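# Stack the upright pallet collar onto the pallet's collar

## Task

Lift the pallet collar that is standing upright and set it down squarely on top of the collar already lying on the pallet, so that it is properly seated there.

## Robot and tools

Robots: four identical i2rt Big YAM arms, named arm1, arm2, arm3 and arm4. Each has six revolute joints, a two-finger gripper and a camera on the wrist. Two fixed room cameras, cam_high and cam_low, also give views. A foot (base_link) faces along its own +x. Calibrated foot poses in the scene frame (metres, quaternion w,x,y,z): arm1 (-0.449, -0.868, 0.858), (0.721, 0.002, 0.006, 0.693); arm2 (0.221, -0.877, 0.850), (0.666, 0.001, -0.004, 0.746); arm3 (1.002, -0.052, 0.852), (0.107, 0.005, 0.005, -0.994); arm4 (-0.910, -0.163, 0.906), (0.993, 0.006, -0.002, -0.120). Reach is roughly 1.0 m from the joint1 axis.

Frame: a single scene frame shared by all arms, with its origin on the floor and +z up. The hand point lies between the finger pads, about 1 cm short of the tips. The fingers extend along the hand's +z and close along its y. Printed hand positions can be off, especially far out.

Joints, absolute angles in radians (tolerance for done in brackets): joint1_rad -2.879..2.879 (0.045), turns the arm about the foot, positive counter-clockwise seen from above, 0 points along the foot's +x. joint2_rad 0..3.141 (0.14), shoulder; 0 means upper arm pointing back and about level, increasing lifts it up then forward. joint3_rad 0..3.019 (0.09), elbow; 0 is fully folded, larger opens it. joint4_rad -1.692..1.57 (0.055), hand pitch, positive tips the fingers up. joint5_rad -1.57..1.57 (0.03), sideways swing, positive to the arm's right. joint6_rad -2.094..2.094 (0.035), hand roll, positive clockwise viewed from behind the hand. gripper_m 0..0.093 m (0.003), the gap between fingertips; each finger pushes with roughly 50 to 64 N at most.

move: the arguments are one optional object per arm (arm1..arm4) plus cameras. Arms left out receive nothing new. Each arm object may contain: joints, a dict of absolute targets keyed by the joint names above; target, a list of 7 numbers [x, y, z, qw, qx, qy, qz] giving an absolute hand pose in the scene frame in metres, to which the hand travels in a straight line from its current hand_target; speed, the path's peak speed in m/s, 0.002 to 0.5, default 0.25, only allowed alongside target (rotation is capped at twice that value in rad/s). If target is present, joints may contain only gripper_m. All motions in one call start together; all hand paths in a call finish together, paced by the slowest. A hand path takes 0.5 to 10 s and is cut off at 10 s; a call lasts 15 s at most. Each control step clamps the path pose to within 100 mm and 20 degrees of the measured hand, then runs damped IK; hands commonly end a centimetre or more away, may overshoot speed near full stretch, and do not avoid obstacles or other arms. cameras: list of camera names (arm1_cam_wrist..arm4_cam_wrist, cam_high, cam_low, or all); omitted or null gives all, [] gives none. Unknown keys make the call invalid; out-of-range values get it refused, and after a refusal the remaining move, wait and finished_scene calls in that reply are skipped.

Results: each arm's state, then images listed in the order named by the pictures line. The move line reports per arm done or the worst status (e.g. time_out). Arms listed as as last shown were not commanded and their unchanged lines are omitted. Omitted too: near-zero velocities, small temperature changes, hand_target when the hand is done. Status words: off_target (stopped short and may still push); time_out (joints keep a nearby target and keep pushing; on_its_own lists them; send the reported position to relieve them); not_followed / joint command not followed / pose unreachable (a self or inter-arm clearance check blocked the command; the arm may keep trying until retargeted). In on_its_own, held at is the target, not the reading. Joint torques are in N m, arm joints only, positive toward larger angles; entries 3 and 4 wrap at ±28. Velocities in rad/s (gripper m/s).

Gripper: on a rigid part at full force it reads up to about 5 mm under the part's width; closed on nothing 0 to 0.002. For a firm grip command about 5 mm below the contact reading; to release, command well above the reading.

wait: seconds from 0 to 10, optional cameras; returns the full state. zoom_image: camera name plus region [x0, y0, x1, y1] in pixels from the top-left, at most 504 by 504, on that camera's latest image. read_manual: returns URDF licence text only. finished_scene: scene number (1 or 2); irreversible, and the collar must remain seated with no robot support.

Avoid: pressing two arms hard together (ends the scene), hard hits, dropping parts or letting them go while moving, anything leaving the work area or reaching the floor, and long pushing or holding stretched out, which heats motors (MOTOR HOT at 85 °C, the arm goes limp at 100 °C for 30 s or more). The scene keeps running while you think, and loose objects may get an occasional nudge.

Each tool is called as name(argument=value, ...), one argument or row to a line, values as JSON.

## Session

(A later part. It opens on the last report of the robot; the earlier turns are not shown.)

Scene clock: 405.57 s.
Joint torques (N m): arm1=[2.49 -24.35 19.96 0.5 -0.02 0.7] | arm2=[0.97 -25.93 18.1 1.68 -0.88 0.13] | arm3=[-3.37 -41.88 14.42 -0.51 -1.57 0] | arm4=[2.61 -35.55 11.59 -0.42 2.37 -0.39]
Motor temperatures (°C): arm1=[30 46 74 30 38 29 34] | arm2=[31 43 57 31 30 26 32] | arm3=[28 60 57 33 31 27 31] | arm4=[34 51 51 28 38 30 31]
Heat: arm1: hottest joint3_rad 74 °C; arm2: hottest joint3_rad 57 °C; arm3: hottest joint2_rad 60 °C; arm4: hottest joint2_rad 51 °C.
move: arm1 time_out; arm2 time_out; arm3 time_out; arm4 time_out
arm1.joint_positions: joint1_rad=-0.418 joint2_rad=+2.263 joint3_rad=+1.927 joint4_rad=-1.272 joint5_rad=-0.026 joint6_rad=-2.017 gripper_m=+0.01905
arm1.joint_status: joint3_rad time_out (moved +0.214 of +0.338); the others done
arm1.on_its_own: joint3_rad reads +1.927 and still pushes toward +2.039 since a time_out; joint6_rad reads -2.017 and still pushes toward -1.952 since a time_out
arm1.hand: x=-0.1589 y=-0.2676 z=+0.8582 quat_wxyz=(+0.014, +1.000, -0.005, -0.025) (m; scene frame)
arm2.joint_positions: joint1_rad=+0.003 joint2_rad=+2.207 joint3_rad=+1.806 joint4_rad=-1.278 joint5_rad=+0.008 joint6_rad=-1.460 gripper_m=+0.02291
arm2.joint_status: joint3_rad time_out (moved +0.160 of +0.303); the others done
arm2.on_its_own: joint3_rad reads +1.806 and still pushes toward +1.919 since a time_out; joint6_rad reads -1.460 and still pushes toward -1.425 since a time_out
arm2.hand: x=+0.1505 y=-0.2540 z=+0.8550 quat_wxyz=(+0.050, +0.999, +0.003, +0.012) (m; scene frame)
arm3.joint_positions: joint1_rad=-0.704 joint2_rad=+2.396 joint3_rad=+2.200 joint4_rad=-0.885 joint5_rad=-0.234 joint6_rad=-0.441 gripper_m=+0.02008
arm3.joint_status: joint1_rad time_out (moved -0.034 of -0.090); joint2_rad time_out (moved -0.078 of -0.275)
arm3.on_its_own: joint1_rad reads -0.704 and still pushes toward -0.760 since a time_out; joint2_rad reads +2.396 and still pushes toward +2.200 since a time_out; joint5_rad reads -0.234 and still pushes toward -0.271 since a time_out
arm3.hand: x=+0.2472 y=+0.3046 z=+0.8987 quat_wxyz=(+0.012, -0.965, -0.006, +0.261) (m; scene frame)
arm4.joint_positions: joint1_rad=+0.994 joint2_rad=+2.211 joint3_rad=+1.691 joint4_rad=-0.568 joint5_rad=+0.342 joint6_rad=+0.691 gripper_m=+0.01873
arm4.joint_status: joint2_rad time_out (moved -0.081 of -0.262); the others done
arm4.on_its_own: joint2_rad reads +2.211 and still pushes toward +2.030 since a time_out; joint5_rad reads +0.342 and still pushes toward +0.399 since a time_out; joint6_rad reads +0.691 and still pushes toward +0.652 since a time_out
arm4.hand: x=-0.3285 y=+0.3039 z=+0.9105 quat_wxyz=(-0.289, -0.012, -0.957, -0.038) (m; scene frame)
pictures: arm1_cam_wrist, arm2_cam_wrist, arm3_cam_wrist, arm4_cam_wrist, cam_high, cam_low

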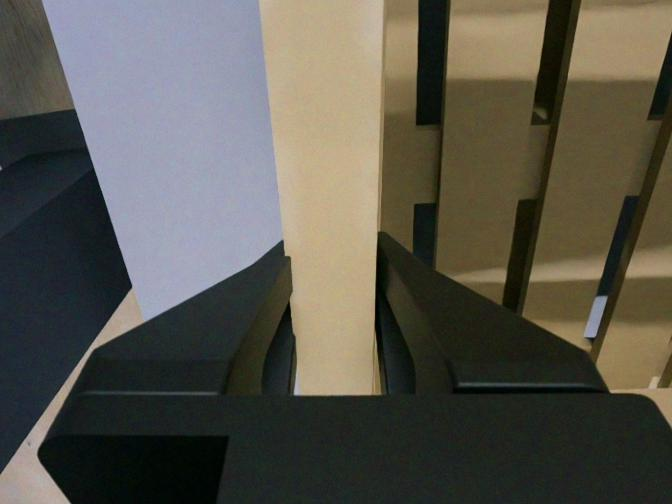

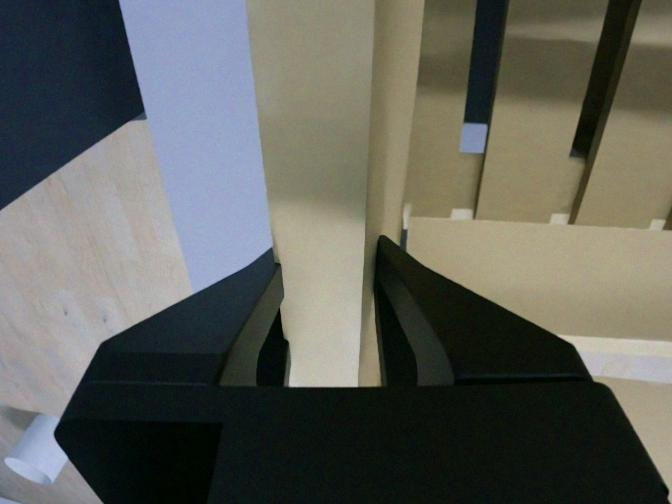

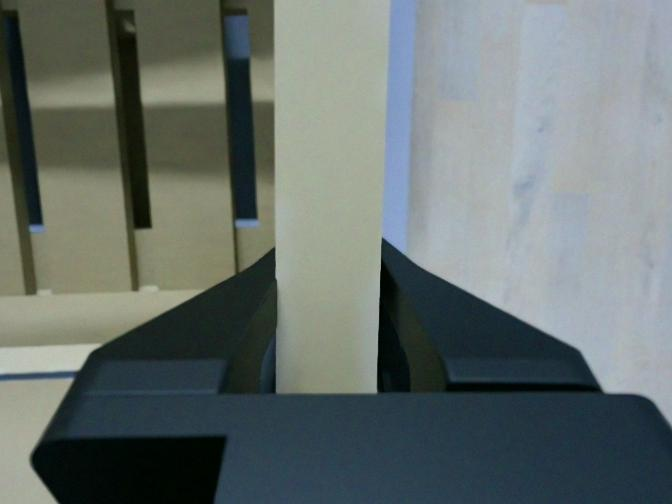

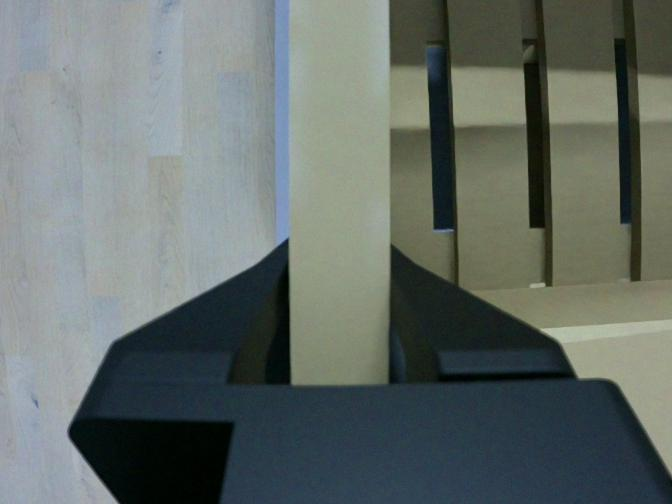

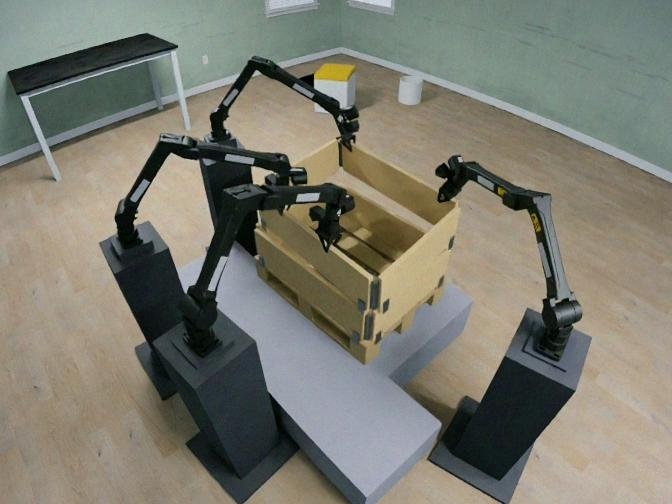

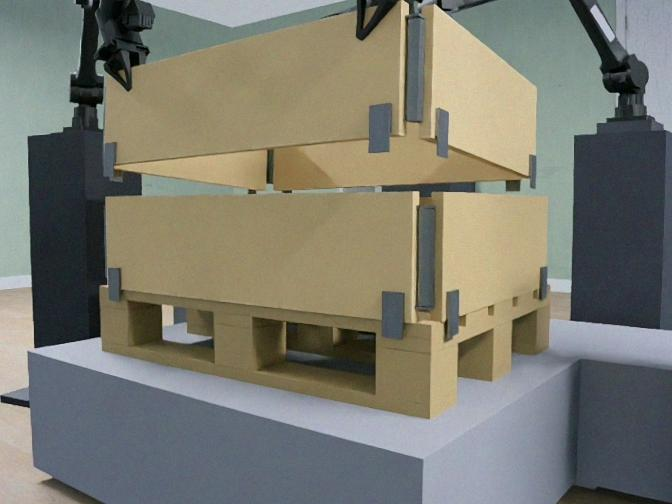

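move(
  arm1={"joints":{"joint1_rad":-0.39,"joint2_rad":2.19,"joint3_rad":1.97,"joint4_rad":-1.24}},
  arm2={"joints":{"joint2_rad":2.14,"joint3_rad":1.85,"joint4_rad":-1.2}},
  arm3={"joints":{"joint1_rad":-0.73,"joint2_rad":2.26}},
  arm4={"joints":{"joint1_rad":0.99,"joint2_rad":2.095}},
)

Scene clock: 416.40 s.
Joint torques (N m): arm1=[2.55 -27.58 13.83 1.25 -0.02 0.7] | arm2=[0.91 -28.4 13.78 2.02 -0.88 0.12] | arm3=[-1.08 -37.25 14.41 -0.54 -1.58 0] | arm4=[-0.03 -31.33 11.56 -0.43 2.38 -0.37]
Motor temperatures (°C): arm1=[30 47 72 30 37 29 34] | arm2=[31 46 54 31 30 26 32] | arm3=[28 69 61 33 33 27 31] | arm4=[34 53 52 28 40 30 32]
Heat: arm1: hottest joint3_rad 72 °C; arm2: hottest joint3_rad 54 °C; arm3: hottest joint2_rad 69 °C; arm4: hottest joint2_rad 53 °C.
move: arm1 done; arm2 time_out; arm3 off_target; arm4 done
arm1.joint_positions: joint1_rad=-0.418 joint2_rad=+2.263 joint3_rad=+1.925 joint4_rad=-1.271 joint5_rad=-0.023 joint6_rad=-2.017 gripper_m=+0.01905
arm1.joint_status: all done
arm1.on_its_own: joint6_rad reads -2.017 and still pushes toward -1.952 since a time_out
arm1.hand: x=-0.1587 y=-0.2683 z=+0.8574 quat_wxyz=(+0.015, +1.000, -0.005, -0.024) (m; scene frame)
arm2.joint_positions: joint1_rad=+0.003 joint2_rad=+2.197 joint3_rad=+1.788 joint4_rad=-1.255 joint5_rad=+0.008 joint6_rad=-1.459 gripper_m=+0.02291
arm2.joint_status: joint2_rad time_out (moved -0.010 of -0.067); joint3_rad time_out (moved -0.018 of +0.044); joint4_rad time_out (moved +0.023 of +0.078)
arm2.hand: x=+0.1505 y=-0.2543 z=+0.8545 quat_wxyz=(+0.042, +0.999, +0.002, +0.011) (m; scene frame)
arm3.joint_positions: joint1_rad=-0.703 joint2_rad=+2.402 joint3_rad=+2.200 joint4_rad=-0.883 joint5_rad=-0.234 joint6_rad=-0.444 gripper_m=+0.02008
arm3.joint_status: joint2_rad off_target (ended at +2.402, target +2.260); the others done
arm3.on_its_own: joint2_rad reads +2.402 and still pushes toward +2.260 since a time_out; joint5_rad reads -0.234 and still pushes toward -0.271 since a time_out
arm3.hand: x=+0.2470 y=+0.3038 z=+0.8945 quat_wxyz=(+0.011, -0.966, -0.008, +0.260) (m; scene frame)
arm4.joint_positions: joint1_rad=+0.993 joint2_rad=+2.219 joint3_rad=+1.691 joint4_rad=-0.568 joint5_rad=+0.342 joint6_rad=+0.689 gripper_m=+0.01873
arm4.joint_status: all done
arm4.on_its_own: joint5_rad reads +0.342 and still pushes toward +0.399 since a time_out; joint6_rad reads +0.689 and still pushes toward +0.652 since a time_out
arm4.hand: x=-0.3284 y=+0.3021 z=+0.9050 quat_wxyz=(-0.286, -0.011, -0.957, -0.035) (m; scene frame)
pictures: arm1_cam_wrist, arm2_cam_wrist, arm3_cam_wrist, arm4_cam_wrist, cam_high, cam_low

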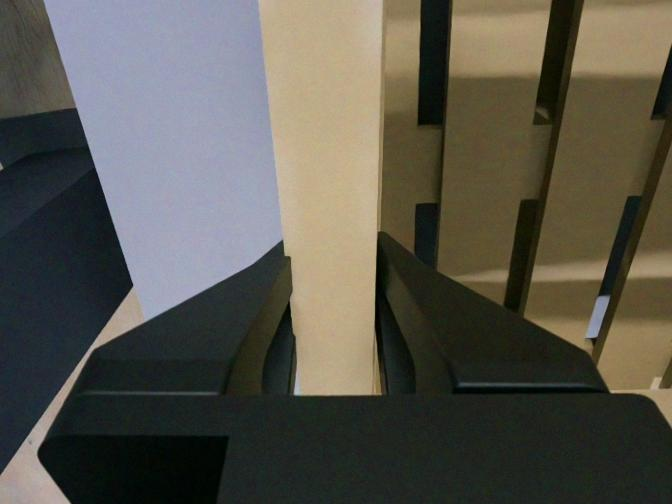

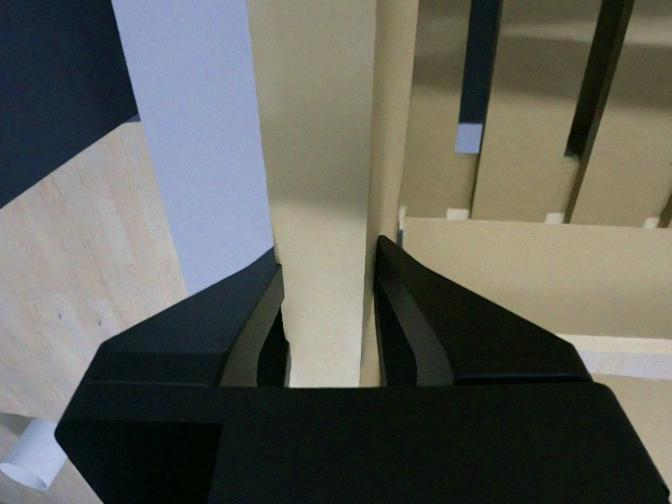

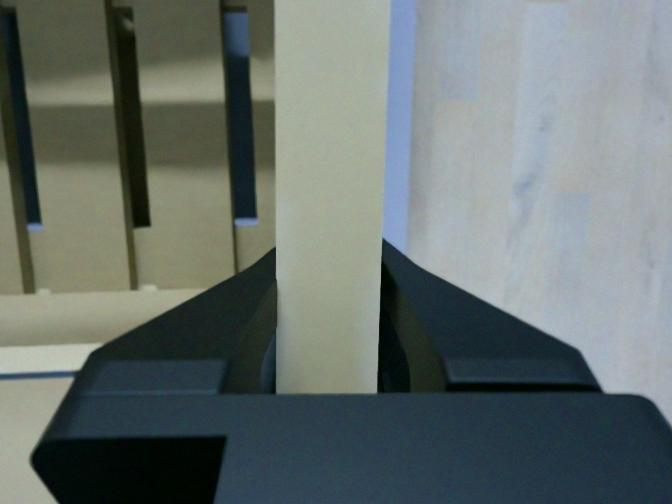

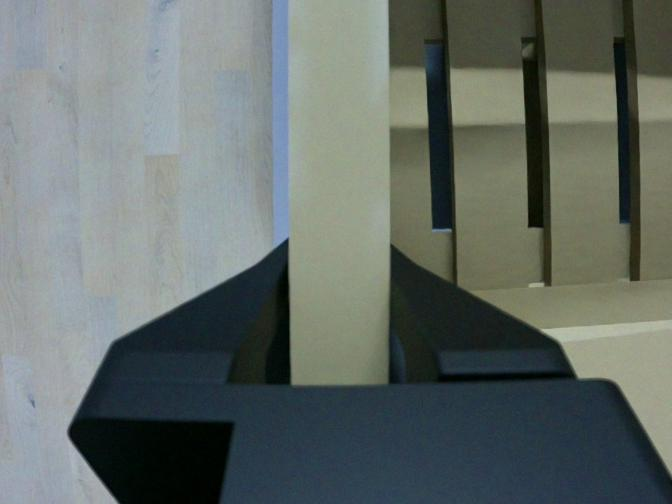

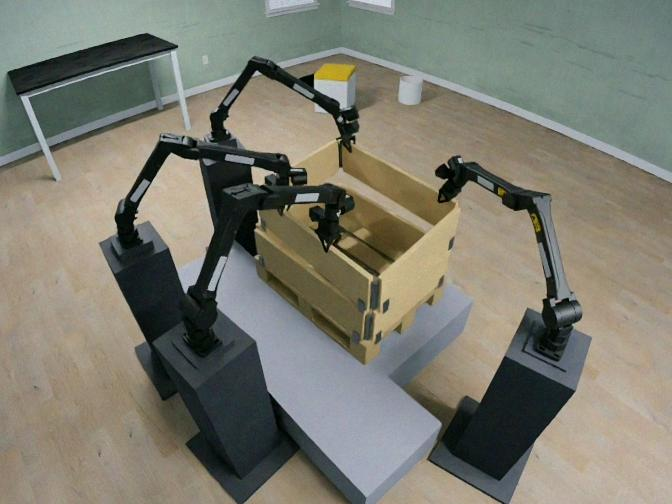

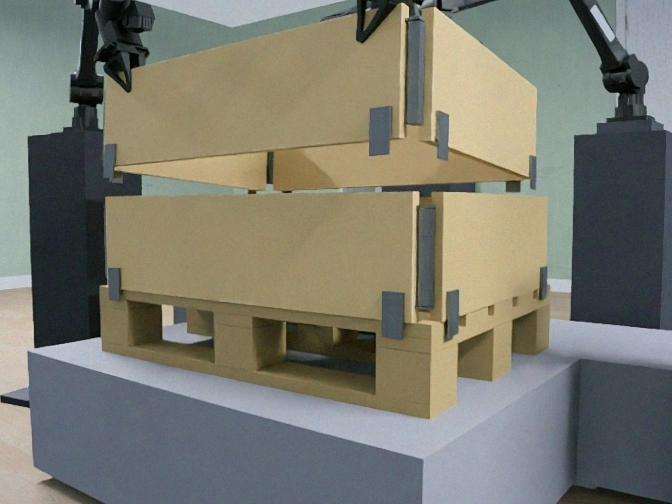

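move(
  arm1={"target":[-0.165,-0.27,0.885,-0.02,1,-0.005,0.015],"speed":0.05},
  arm2={"target":[0.143,-0.262,0.885,-0.02,1,-0.005,-0.01],"speed":0.05},
  arm3={"target":[0.235,0.295,0.895,0,0.963,0.0,-0.27],"speed":0.05},
  arm4={"target":[-0.335,0.295,0.90,0.295,0.0,0.955,0],"speed":0.05},
  cameras=["cam_high","cam_low","arm4_cam_wrist","arm2_cam_wrist"],
)

Scene clock: 425.10 s.
Joint torques (N m): arm1=[1.67 -25.82 10.26 0.4 0.52 0.28] | arm2=[0.67 -28.4 9.32 -0.27 -0.71 -0.07] | arm3=[0.73 -27.58 13.89 -0.62 -0.63 0.06] | arm4=[2.08 -25.99 8.62 0.12 1.86 -0.25]
move: arm1 off_target; arm2 off_target; arm3 off_target; arm4 off_target
arm1.joint_positions: joint1_rad=-0.418 joint2_rad=+2.217 joint3_rad=+1.801 joint4_rad=-1.175 joint5_rad=-0.008 joint6_rad=-2.025 gripper_m=+0.01901
arm1.hand: x=-0.1648 y=-0.2860 z=+0.8430 quat_wxyz=(+0.010, +1.000, -0.001, -0.013) (m; scene frame)
arm1.hand_target: x=-0.1663 y=-0.2706 z=+0.8845 quat_wxyz=(-0.021, +1.000, -0.005, +0.012) (m; scene frame)
arm1.hand_status: off_target (0.045 m and 4.8 deg from the pose sent, 0.028 m and 6.0 deg at the start)
arm2.joint_positions: joint1_rad=+0.003 joint2_rad=+2.136 joint3_rad=+1.631 joint4_rad=-1.097 joint5_rad=-0.007 joint6_rad=-1.451 gripper_m=+0.02080
arm2.hand: x=+0.1500 y=-0.2719 z=+0.8372 quat_wxyz=(+0.012, +1.000, -0.002, +0.000) (m; scene frame)
arm2.hand_target: x=+0.1429 y=-0.2604 z=+0.8837 quat_wxyz=(-0.026, +1.000, -0.005, -0.011) (m; scene frame)
arm2.hand_status: off_target (0.049 m and 3.9 deg from the pose sent, 0.032 m and 7.6 deg at the start)
arm3.joint_positions: joint1_rad=-0.685 joint2_rad=+2.440 joint3_rad=+2.153 joint4_rad=-0.824 joint5_rad=-0.241 joint6_rad=-0.419 gripper_m=+0.01995
arm3.hand: x=+0.2459 y=+0.2872 z=+0.8475 quat_wxyz=(-0.003, -0.968, -0.004, +0.250) (m; scene frame)
arm3.hand_target: x=+0.2363 y=+0.2942 z=+0.8947 quat_wxyz=(+0.000, -0.963, +0.001, +0.271) (m; scene frame)
arm3.hand_status: off_target (0.049 m and 2.4 deg from the pose sent, 0.015 m and 2.0 deg at the start; pose on its path clipped on 51 of 103 steps)
arm4.joint_positions: joint1_rad=+0.983 joint2_rad=+2.273 joint3_rad=+1.681 joint4_rad=-0.551 joint5_rad=+0.365 joint6_rad=+0.683 gripper_m=+0.01886
arm4.hand: x=-0.3289 y=+0.2876 z=+0.8641 quat_wxyz=(-0.277, -0.011, -0.961, -0.008) (m; scene frame)
arm4.hand_target: x=-0.3343 y=+0.2948 z=+0.8987 quat_wxyz=(-0.296, +0.000, -0.955, +0.000) (m; scene frame)
arm4.hand_status: off_target (0.037 m and 2.7 deg from the pose sent, 0.011 m and 4.3 deg at the start)
pictures: arm2_cam_wrist, arm4_cam_wrist, cam_high, cam_low

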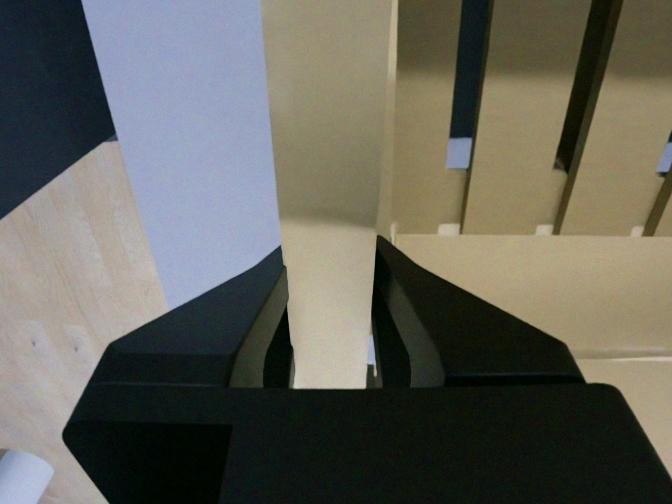

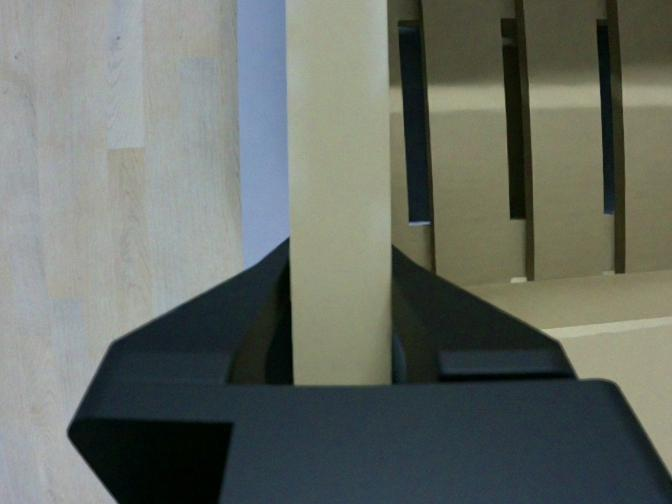

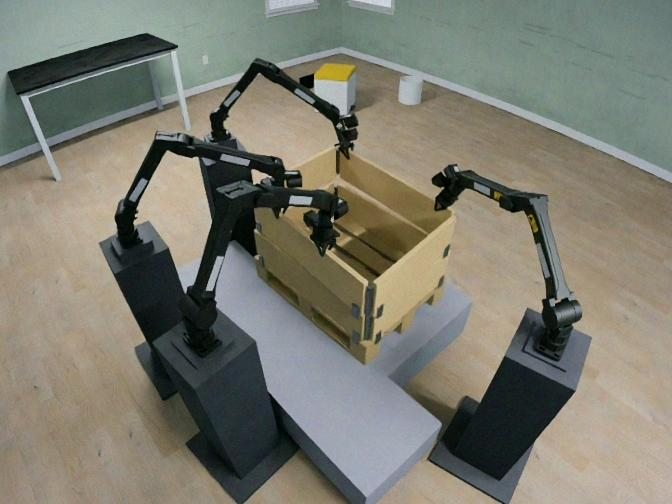

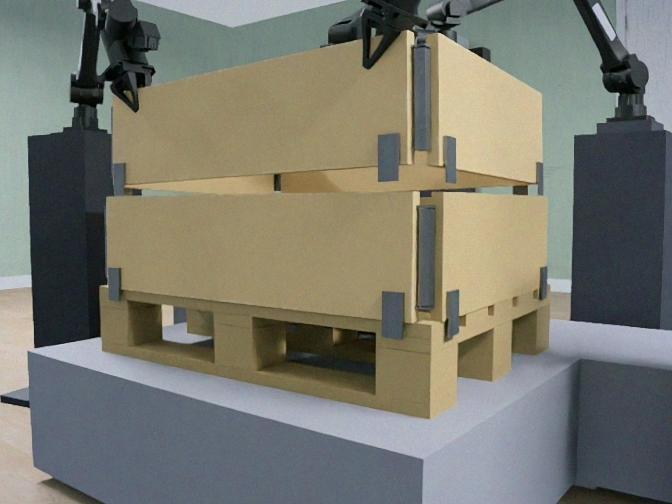

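zoom_image(
  camera="cam_low",
  region=[80, 20, 580, 360],
)

zoom_image(
  camera="cam_high",
  region=[240, 140, 480, 370],
)

Scaled by 1.008 from the camera's 672x504 image, which has a finer 960x720 frame.

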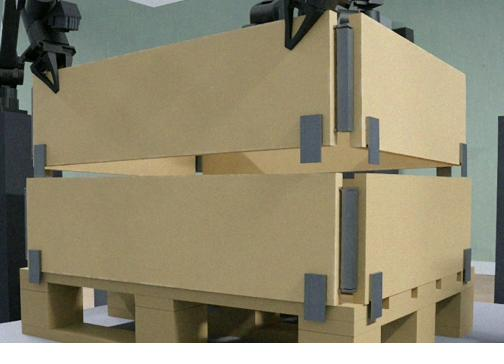

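Scaled by 2.100 from the camera's 672x504 image, which has a finer 960x720 frame.

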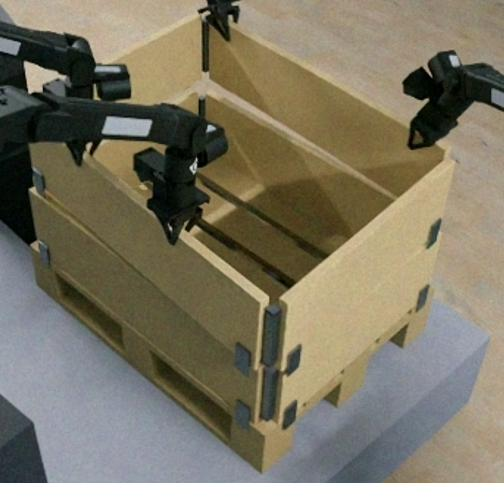

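move(
  arm1={"target":[-0.166,-0.27,0.85,-0.021,1,-0.005,0.012],"speed":0.03},
  arm2={"target":[0.143,-0.260,0.85,-0.026,1,-0.005,-0.011],"speed":0.03},
  arm3={"target":[0.236,0.294,0.855,0,0.963,0.0,-0.27],"speed":0.03},
  arm4={"target":[-0.334,0.295,0.845,0.295,0.0,0.955,0],"speed":0.03},
  cameras=["cam_high","cam_low","arm4_cam_wrist","arm2_cam_wrist"],
)

zoom_image(
  camera="cam_low",
  region=[80, 20, 580, 360],
)

zoom_image(
  camera="cam_high",
  region=[240, 140, 480, 370],
)

Scene clock: 436.07 s.
Joint torques (N m): arm1=[1.32 -21.89 9.47 1.85 0.33 0.28] | arm2=[0.62 -23.94 8.49 0.59 -0.59 -0.07] | arm3=[0.67 -25 10.88 0.84 -0.59 0.04] | arm4=[1.2 -21.3 8.44 1.5 1.25 -0.26]
Motor temperatures (°C): arm1=[30 48 64 30 36 28 34] | arm2=[31 47 49 31 30 26 32] | arm3=[28 64 59 33 32 27 31] | arm4=[34 51 52 28 41 30 32]
Heat: arm1: hottest joint3_rad 64 °C; arm2: hottest joint3_rad 49 °C; arm3: hottest joint2_rad 64 °C; arm4: hottest joint3_rad 52 °C.
move: arm1 off_target; arm2 off_target; arm3 off_target; arm4 done
arm1.joint_positions: joint1_rad=-0.415 joint2_rad=+2.208 joint3_rad=+1.781 joint4_rad=-1.143 joint5_rad=-0.002 joint6_rad=-2.027 gripper_m=+0.01879
arm1.hand: x=-0.1651 y=-0.2845 z=+0.8418 quat_wxyz=(+0.002, +1.000, +0.001, -0.006) (m; scene frame)
arm1.hand_target: x=-0.1663 y=-0.2706 z=+0.8501 quat_wxyz=(-0.020, +1.000, -0.004, +0.011) (m; scene frame)
arm1.hand_status: off_target (0.017 m and 3.4 deg from the pose sent, 0.017 m and 4.7 deg at the start)
arm2.joint_positions: joint1_rad=+0.003 joint2_rad=+2.124 joint3_rad=+1.611 joint4_rad=-1.059 joint5_rad=-0.010 joint6_rad=-1.451 gripper_m=+0.02016
arm2.hand: x=+0.1492 y=-0.2698 z=+0.8370 quat_wxyz=(-0.002, +1.000, -0.002, -0.003) (m; scene frame)
arm2.hand_target: x=+0.1433 y=-0.2629 z=+0.8500 quat_wxyz=(-0.020, +1.000, -0.005, -0.010) (m; scene frame)
arm2.hand_status: off_target (0.017 m and 2.9 deg from the pose sent, 0.019 m and 4.6 deg at the start)
arm3.joint_positions: joint1_rad=-0.684 joint2_rad=+2.447 joint3_rad=+2.153 joint4_rad=-0.805 joint5_rad=-0.241 joint6_rad=-0.410 gripper_m=+0.01994
arm3.hand: x=+0.2428 y=+0.2877 z=+0.8442 quat_wxyz=(-0.002, -0.967, -0.001, +0.256) (m; scene frame)
arm3.hand_target: x=+0.2387 y=+0.2925 z=+0.8534 quat_wxyz=(-0.004, -0.964, +0.004, +0.264) (m; scene frame)
arm3.hand_status: off_target (0.014 m and 1.7 deg from the pose sent, 0.014 m and 2.4 deg at the start)
arm4.joint_positions: joint1_rad=+0.992 joint2_rad=+2.291 joint3_rad=+1.667 joint4_rad=-0.507 joint5_rad=+0.379 joint6_rad=+0.685 gripper_m=+0.01886
arm4.hand: x=-0.3315 y=+0.2911 z=+0.8510 quat_wxyz=(-0.285, -0.010, -0.958, -0.008) (m; scene frame)
arm4.hand_target: x=-0.3357 y=+0.2933 z=+0.8440 quat_wxyz=(-0.291, +0.001, -0.957, +0.003) (m; scene frame)
arm4.hand_status: done (0.008 m and 1.9 deg from the pose sent, 0.021 m and 2.7 deg at the start)
pictures: arm2_cam_wrist, arm4_cam_wrist, cam_high, cam_low

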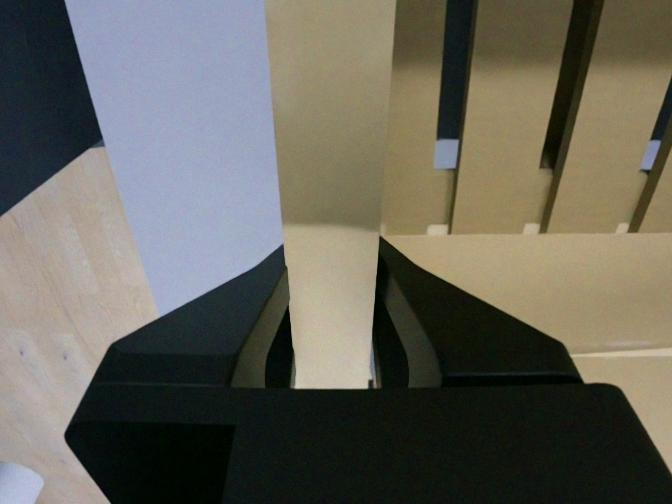

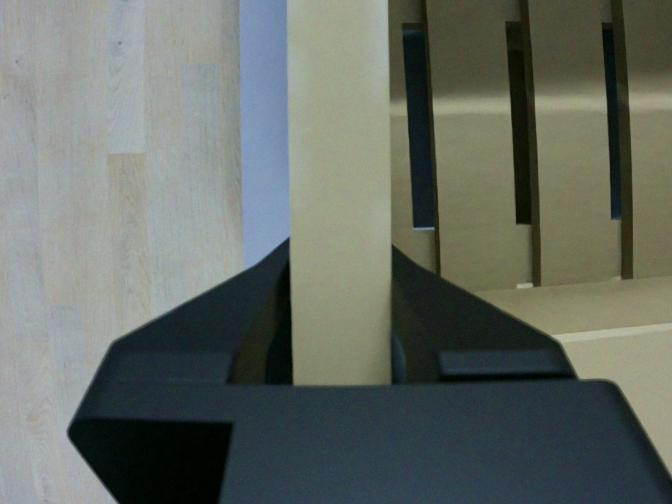

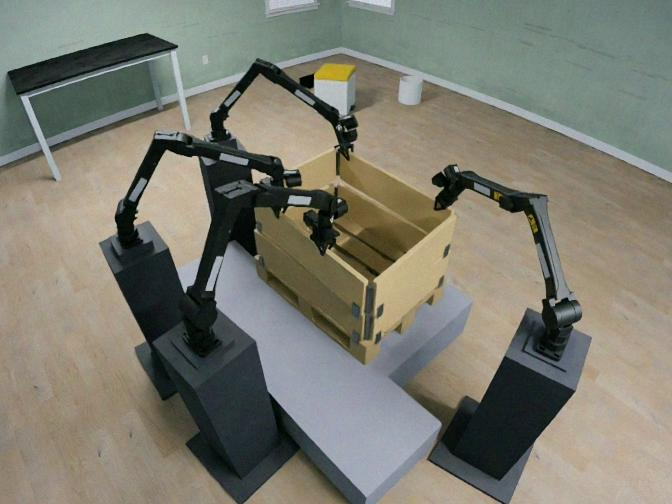

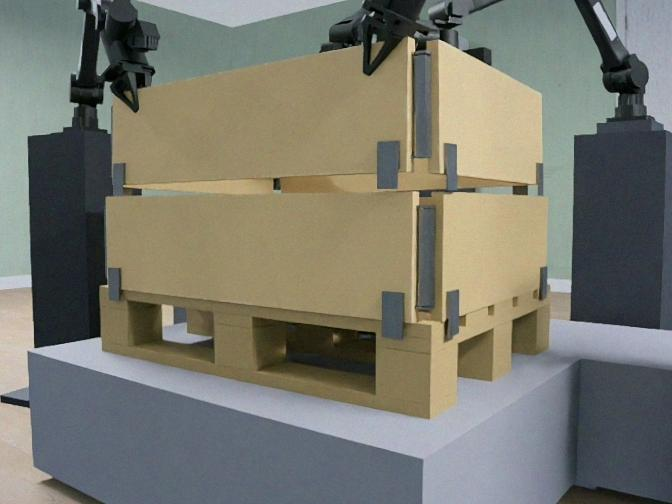

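Scaled by 1.008 from the camera's 672x504 image, which has a finer 960x720 frame.

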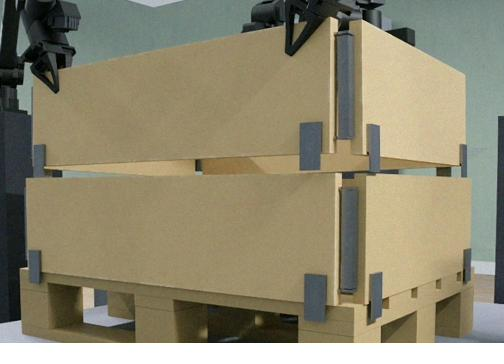

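Scaled by 2.100 from the camera's 672x504 image, which has a finer 960x720 frame.

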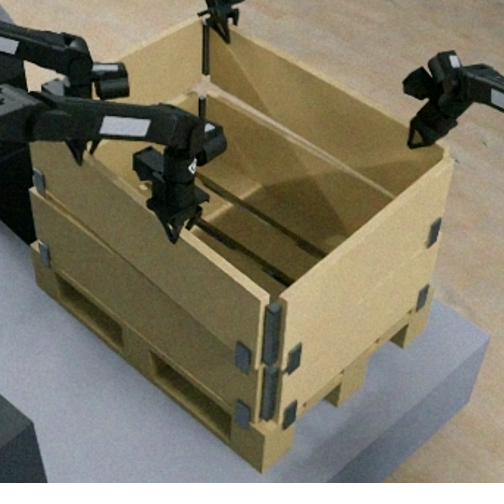

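move(
  arm1={"target":[-0.166,-0.272,0.81,-0.015,1,-0.005,0.012],"speed":0.03},
  arm2={"target":[0.143,-0.262,0.81,-0.015,1,-0.005,-0.011],"speed":0.03},
  arm3={"target":[0.238,0.292,0.815,0,0.964,0.0,-0.265],"speed":0.03},
  arm4={"target":[-0.335,0.293,0.80,0.291,0.0,0.957,0],"speed":0.03},
  cameras=["cam_high","cam_low"],
)

zoom_image(
  camera="cam_low",
  region=[80, 20, 580, 360],
)

zoom_image(
  camera="cam_high",
  region=[240, 140, 480, 370],
)

Scene clock: 442.23 s.
Joint torques (N m): arm1=[1.26 -17.44 8.59 3.26 0.06 0.26] | arm2=[0.62 -18.61 7.95 2.1 -0.65 -0.08] | arm3=[0.91 -22.18 8.8 2.5 -0.31 -0.07] | arm4=[1.08 -17.38 8.08 3.14 0.78 -0.26]
move: arm1 off_target; arm2 off_target; arm3 off_target; arm4 off_target
arm1.joint_positions: joint1_rad=-0.415 joint2_rad=+2.199 joint3_rad=+1.763 joint4_rad=-1.111 joint5_rad=+0.012 joint6_rad=-2.025 gripper_m=+0.01868
arm1.hand: x=-0.1622 y=-0.2840 z=+0.8410 quat_wxyz=(-0.005, +1.000, +0.000, +0.005) (m; scene frame)
arm1.hand_target: x=-0.1667 y=-0.2738 z=+0.8113 quat_wxyz=(-0.014, +1.000, -0.005, +0.012) (m; scene frame)
arm1.hand_status: off_target (0.033 m and 1.5 deg from the pose sent, 0.034 m and 2.9 deg at the start)
arm2.joint_positions: joint1_rad=+0.003 joint2_rad=+2.119 joint3_rad=+1.600 joint4_rad=-1.034 joint5_rad=-0.010 joint6_rad=-1.450 gripper_m=+0.01977
arm2.hand: x=+0.1490 y=-0.2676 z=+0.8369 quat_wxyz=(-0.012, +1.000, -0.002, -0.004) (m; scene frame)
arm2.hand_target: x=+0.1435 y=-0.2635 z=+0.8109 quat_wxyz=(-0.015, +1.000, -0.005, -0.010) (m; scene frame)
arm2.hand_status: off_target (0.028 m and 0.9 deg from the pose sent, 0.029 m and 1.8 deg at the start)
arm3.joint_positions: joint1_rad=-0.684 joint2_rad=+2.449 joint3_rad=+2.144 joint4_rad=-0.778 joint5_rad=-0.244 joint6_rad=-0.407 gripper_m=+0.01987
arm3.hand: x=+0.2404 y=+0.2884 z=+0.8408 quat_wxyz=(+0.000, -0.965, -0.001, +0.263) (m; scene frame)
arm3.hand_target: x=+0.2393 y=+0.2912 z=+0.8156 quat_wxyz=(-0.001, -0.964, +0.000, +0.265) (m; scene frame)
arm3.hand_status: off_target (0.026 m and 0.3 deg from the pose sent, 0.030 m and 1.2 deg at the start)
arm4.joint_positions: joint1_rad=+0.992 joint2_rad=+2.301 joint3_rad=+1.655 joint4_rad=-0.475 joint5_rad=+0.385 joint6_rad=+0.685 gripper_m=+0.01883
arm4.hand: x=-0.3311 y=+0.2901 z=+0.8430 quat_wxyz=(-0.291, -0.012, -0.957, -0.010) (m; scene frame)
arm4.hand_target: x=-0.3377 y=+0.2904 z=+0.8015 quat_wxyz=(-0.290, +0.000, -0.957, +0.001) (m; scene frame)
arm4.hand_status: off_target (0.043 m and 1.8 deg from the pose sent, 0.051 m and 1.7 deg at the start)
pictures: cam_high, cam_low

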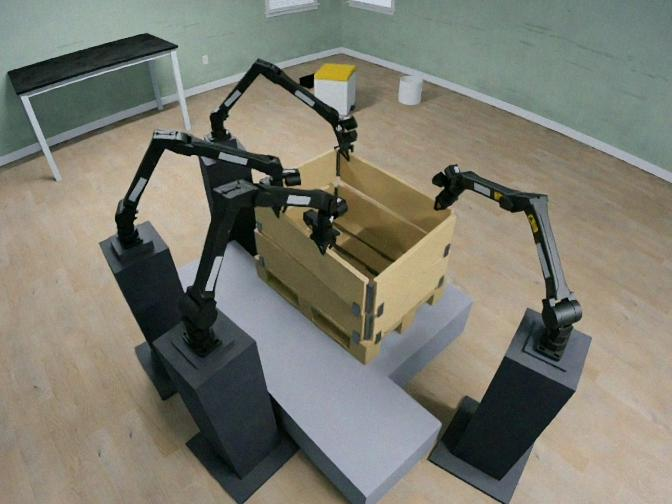

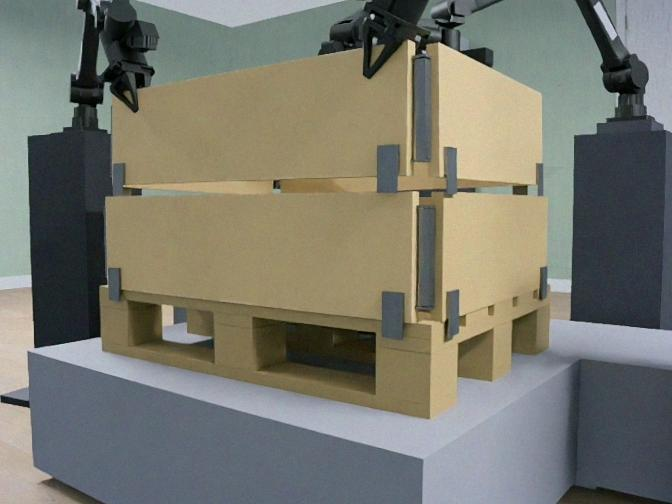

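Scaled by 1.008 from the camera's 672x504 image, which has a finer 960x720 frame.

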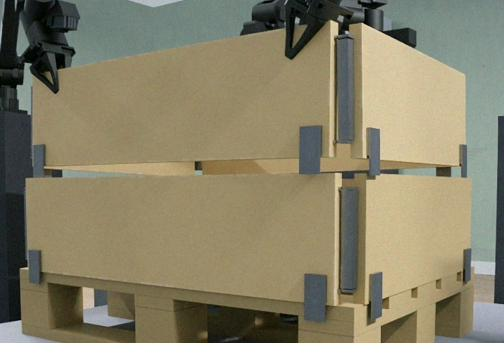

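Scaled by 2.100 from the camera's 672x504 image, which has a finer 960x720 frame.

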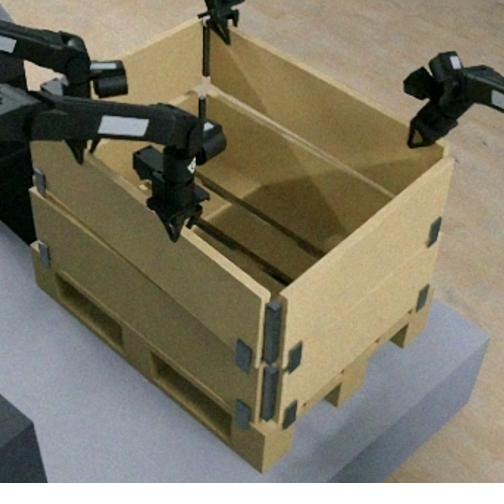

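move(
  arm1={"target":[-0.182,-0.236,0.905,-0.03,1,-0.005,0.012],"speed":0.05},
  arm2={"target":[0.125,-0.218,0.905,-0.03,1,-0.005,-0.011],"speed":0.05},
  arm3={"target":[0.215,0.332,0.915,0,0.964,0.0,-0.27],"speed":0.05},
  arm4={"target":[-0.352,0.333,0.91,0.295,0.0,0.957,0],"speed":0.05},
)

zoom_image(
  camera="cam_low",
  region=[80, 20, 580, 360],
)

zoom_image(
  camera="cam_high",
  region=[240, 140, 480, 370],
)

Scene clock: 464.07 s.
Joint torques (N m): arm1=[1.32 -23.82 17.94 -1.21 -0.34 0.36] | arm2=[-0.03 -25.52 16.58 -0.72 -0.77 -0.08] | arm3=[-1.03 -29.51 15.71 -0.01 -0.61 -0.2] | arm4=[3.25 -27.52 13.56 -1.42 1.31 -0.04]
Motor temperatures (°C): arm1=[30 47 58 30 35 28 34] | arm2=[31 44 43 31 30 26 32] | arm3=[28 57 56 33 31 27 31] | arm4=[34 45 51 28 37 30 32]
Heat: arm1: hottest joint3_rad 58 °C; arm2: hottest joint2_rad 44 °C; arm3: hottest joint2_rad 57 °C; arm4: hottest joint3_rad 51 °C.
move: arm1 off_target; arm2 off_target; arm3 off_target; arm4 off_target
arm1.joint_positions: joint1_rad=-0.373 joint2_rad=+2.217 joint3_rad=+1.819 joint4_rad=-1.183 joint5_rad=+0.021 joint6_rad=-1.993 gripper_m=+0.01867
arm1.hand: x=-0.1843 y=-0.2710 z=+0.8494 quat_wxyz=(+0.012, +1.000, +0.005, +0.002) (m; scene frame)
arm1.hand_target: x=-0.1812 y=-0.2382 z=+0.9057 quat_wxyz=(-0.035, +0.999, -0.005, +0.018) (m; scene frame)
arm1.hand_status: off_target (0.066 m and 5.1 deg from the pose sent, 0.082 m and 3.0 deg at the start)
arm2.joint_positions: joint1_rad=+0.031 joint2_rad=+2.167 joint3_rad=+1.739 joint4_rad=-1.177 joint5_rad=-0.004 joint6_rad=-1.427 gripper_m=+0.01983
arm2.hand: x=+0.1309 y=-0.2534 z=+0.8550 quat_wxyz=(+0.014, +1.000, +0.000, +0.002) (m; scene frame)
arm2.hand_target: x=+0.1253 y=-0.2195 z=+0.9064 quat_wxyz=(-0.037, +0.999, -0.007, -0.012) (m; scene frame)
arm2.hand_status: off_target (0.062 m and 5.3 deg from the pose sent, 0.088 m and 2.2 deg at the start)
arm3.joint_positions: joint1_rad=-0.694 joint2_rad=+2.590 joint3_rad=+2.457 joint4_rad=-1.023 joint5_rad=-0.254 joint6_rad=-0.427 gripper_m=+0.01986
arm3.hand: x=+0.2240 y=+0.3048 z=+0.8489 quat_wxyz=(-0.017, -0.972, -0.002, +0.233) (m; scene frame)
arm3.hand_target: x=+0.2173 y=+0.3310 z=+0.9157 quat_wxyz=(+0.004, -0.962, -0.003, +0.274) (m; scene frame)
arm3.hand_status: off_target (0.072 m and 4.7 deg from the pose sent, 0.090 m and 0.8 deg at the start)
arm4.joint_positions: joint1_rad=+1.028 joint2_rad=+2.312 joint3_rad=+1.688 joint4_rad=-0.564 joint5_rad=+0.401 joint6_rad=+0.717 gripper_m=+0.01897
arm4.hand: x=-0.3512 y=+0.3040 z=+0.8409 quat_wxyz=(-0.273, -0.005, -0.962, +0.009) (m; scene frame)
arm4.hand_target: x=-0.3511 y=+0.3336 z=+0.9100 quat_wxyz=(-0.300, -0.001, -0.954, -0.007) (m; scene frame)
arm4.hand_status: off_target (0.075 m and 2.9 deg from the pose sent, 0.082 m and 1.8 deg at the start)
pictures: arm1_cam_wrist, arm2_cam_wrist, arm3_cam_wrist, arm4_cam_wrist, cam_high, cam_low

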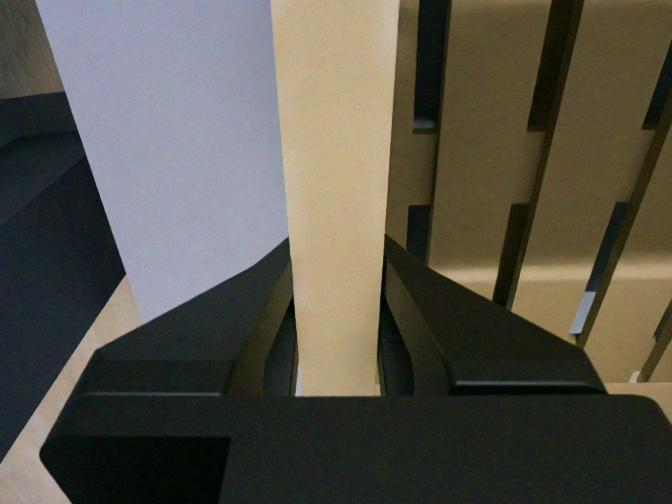

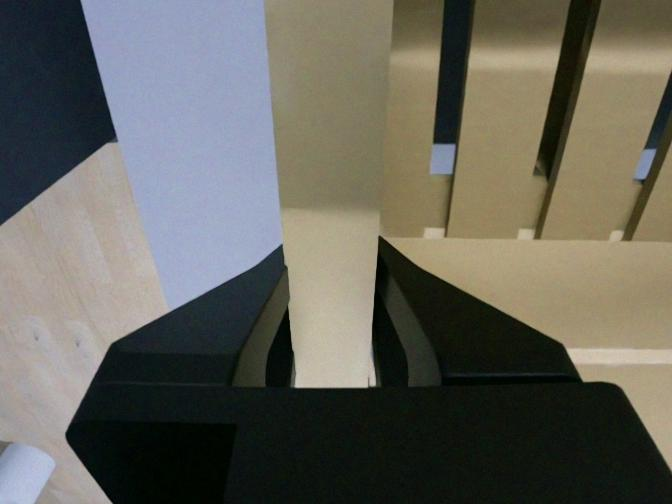

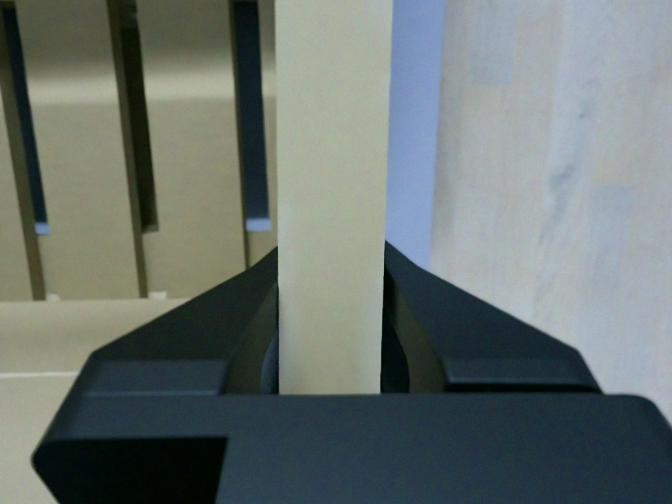

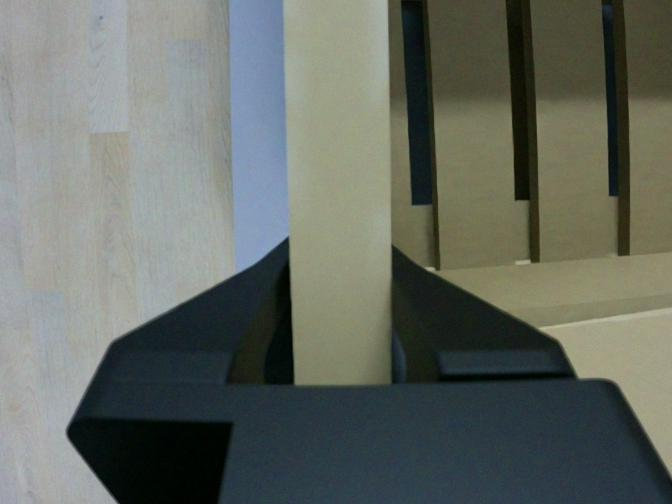

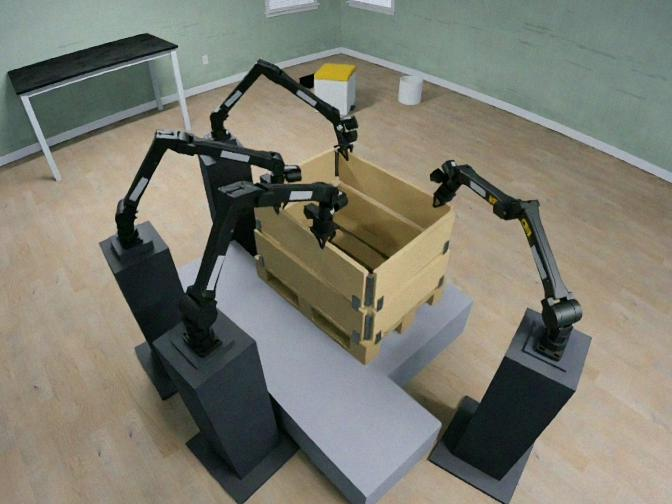

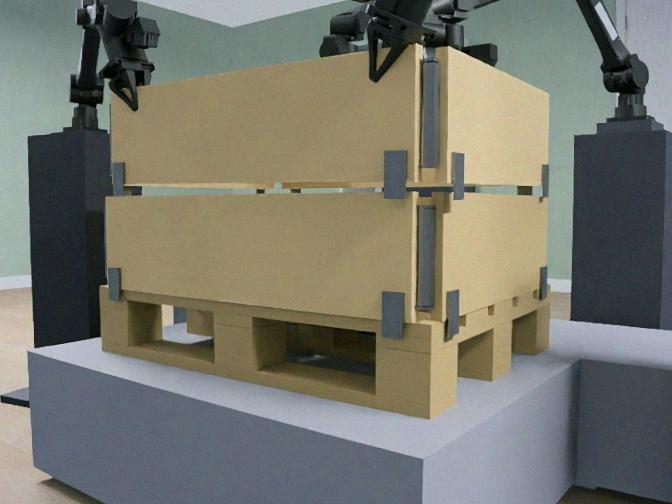

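Scaled by 1.008 from the camera's 672x504 image, which has a finer 960x720 frame.

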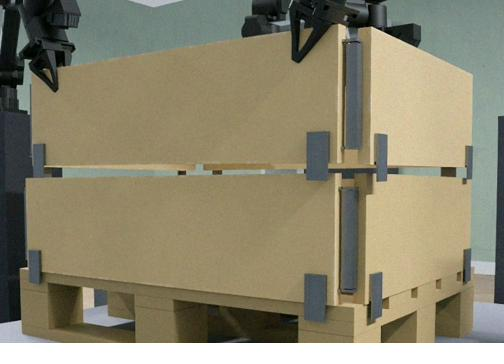

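Scaled by 2.100 from the camera's 672x504 image, which has a finer 960x720 frame.

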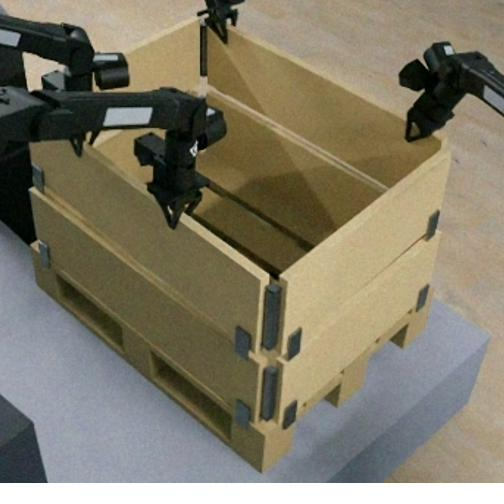

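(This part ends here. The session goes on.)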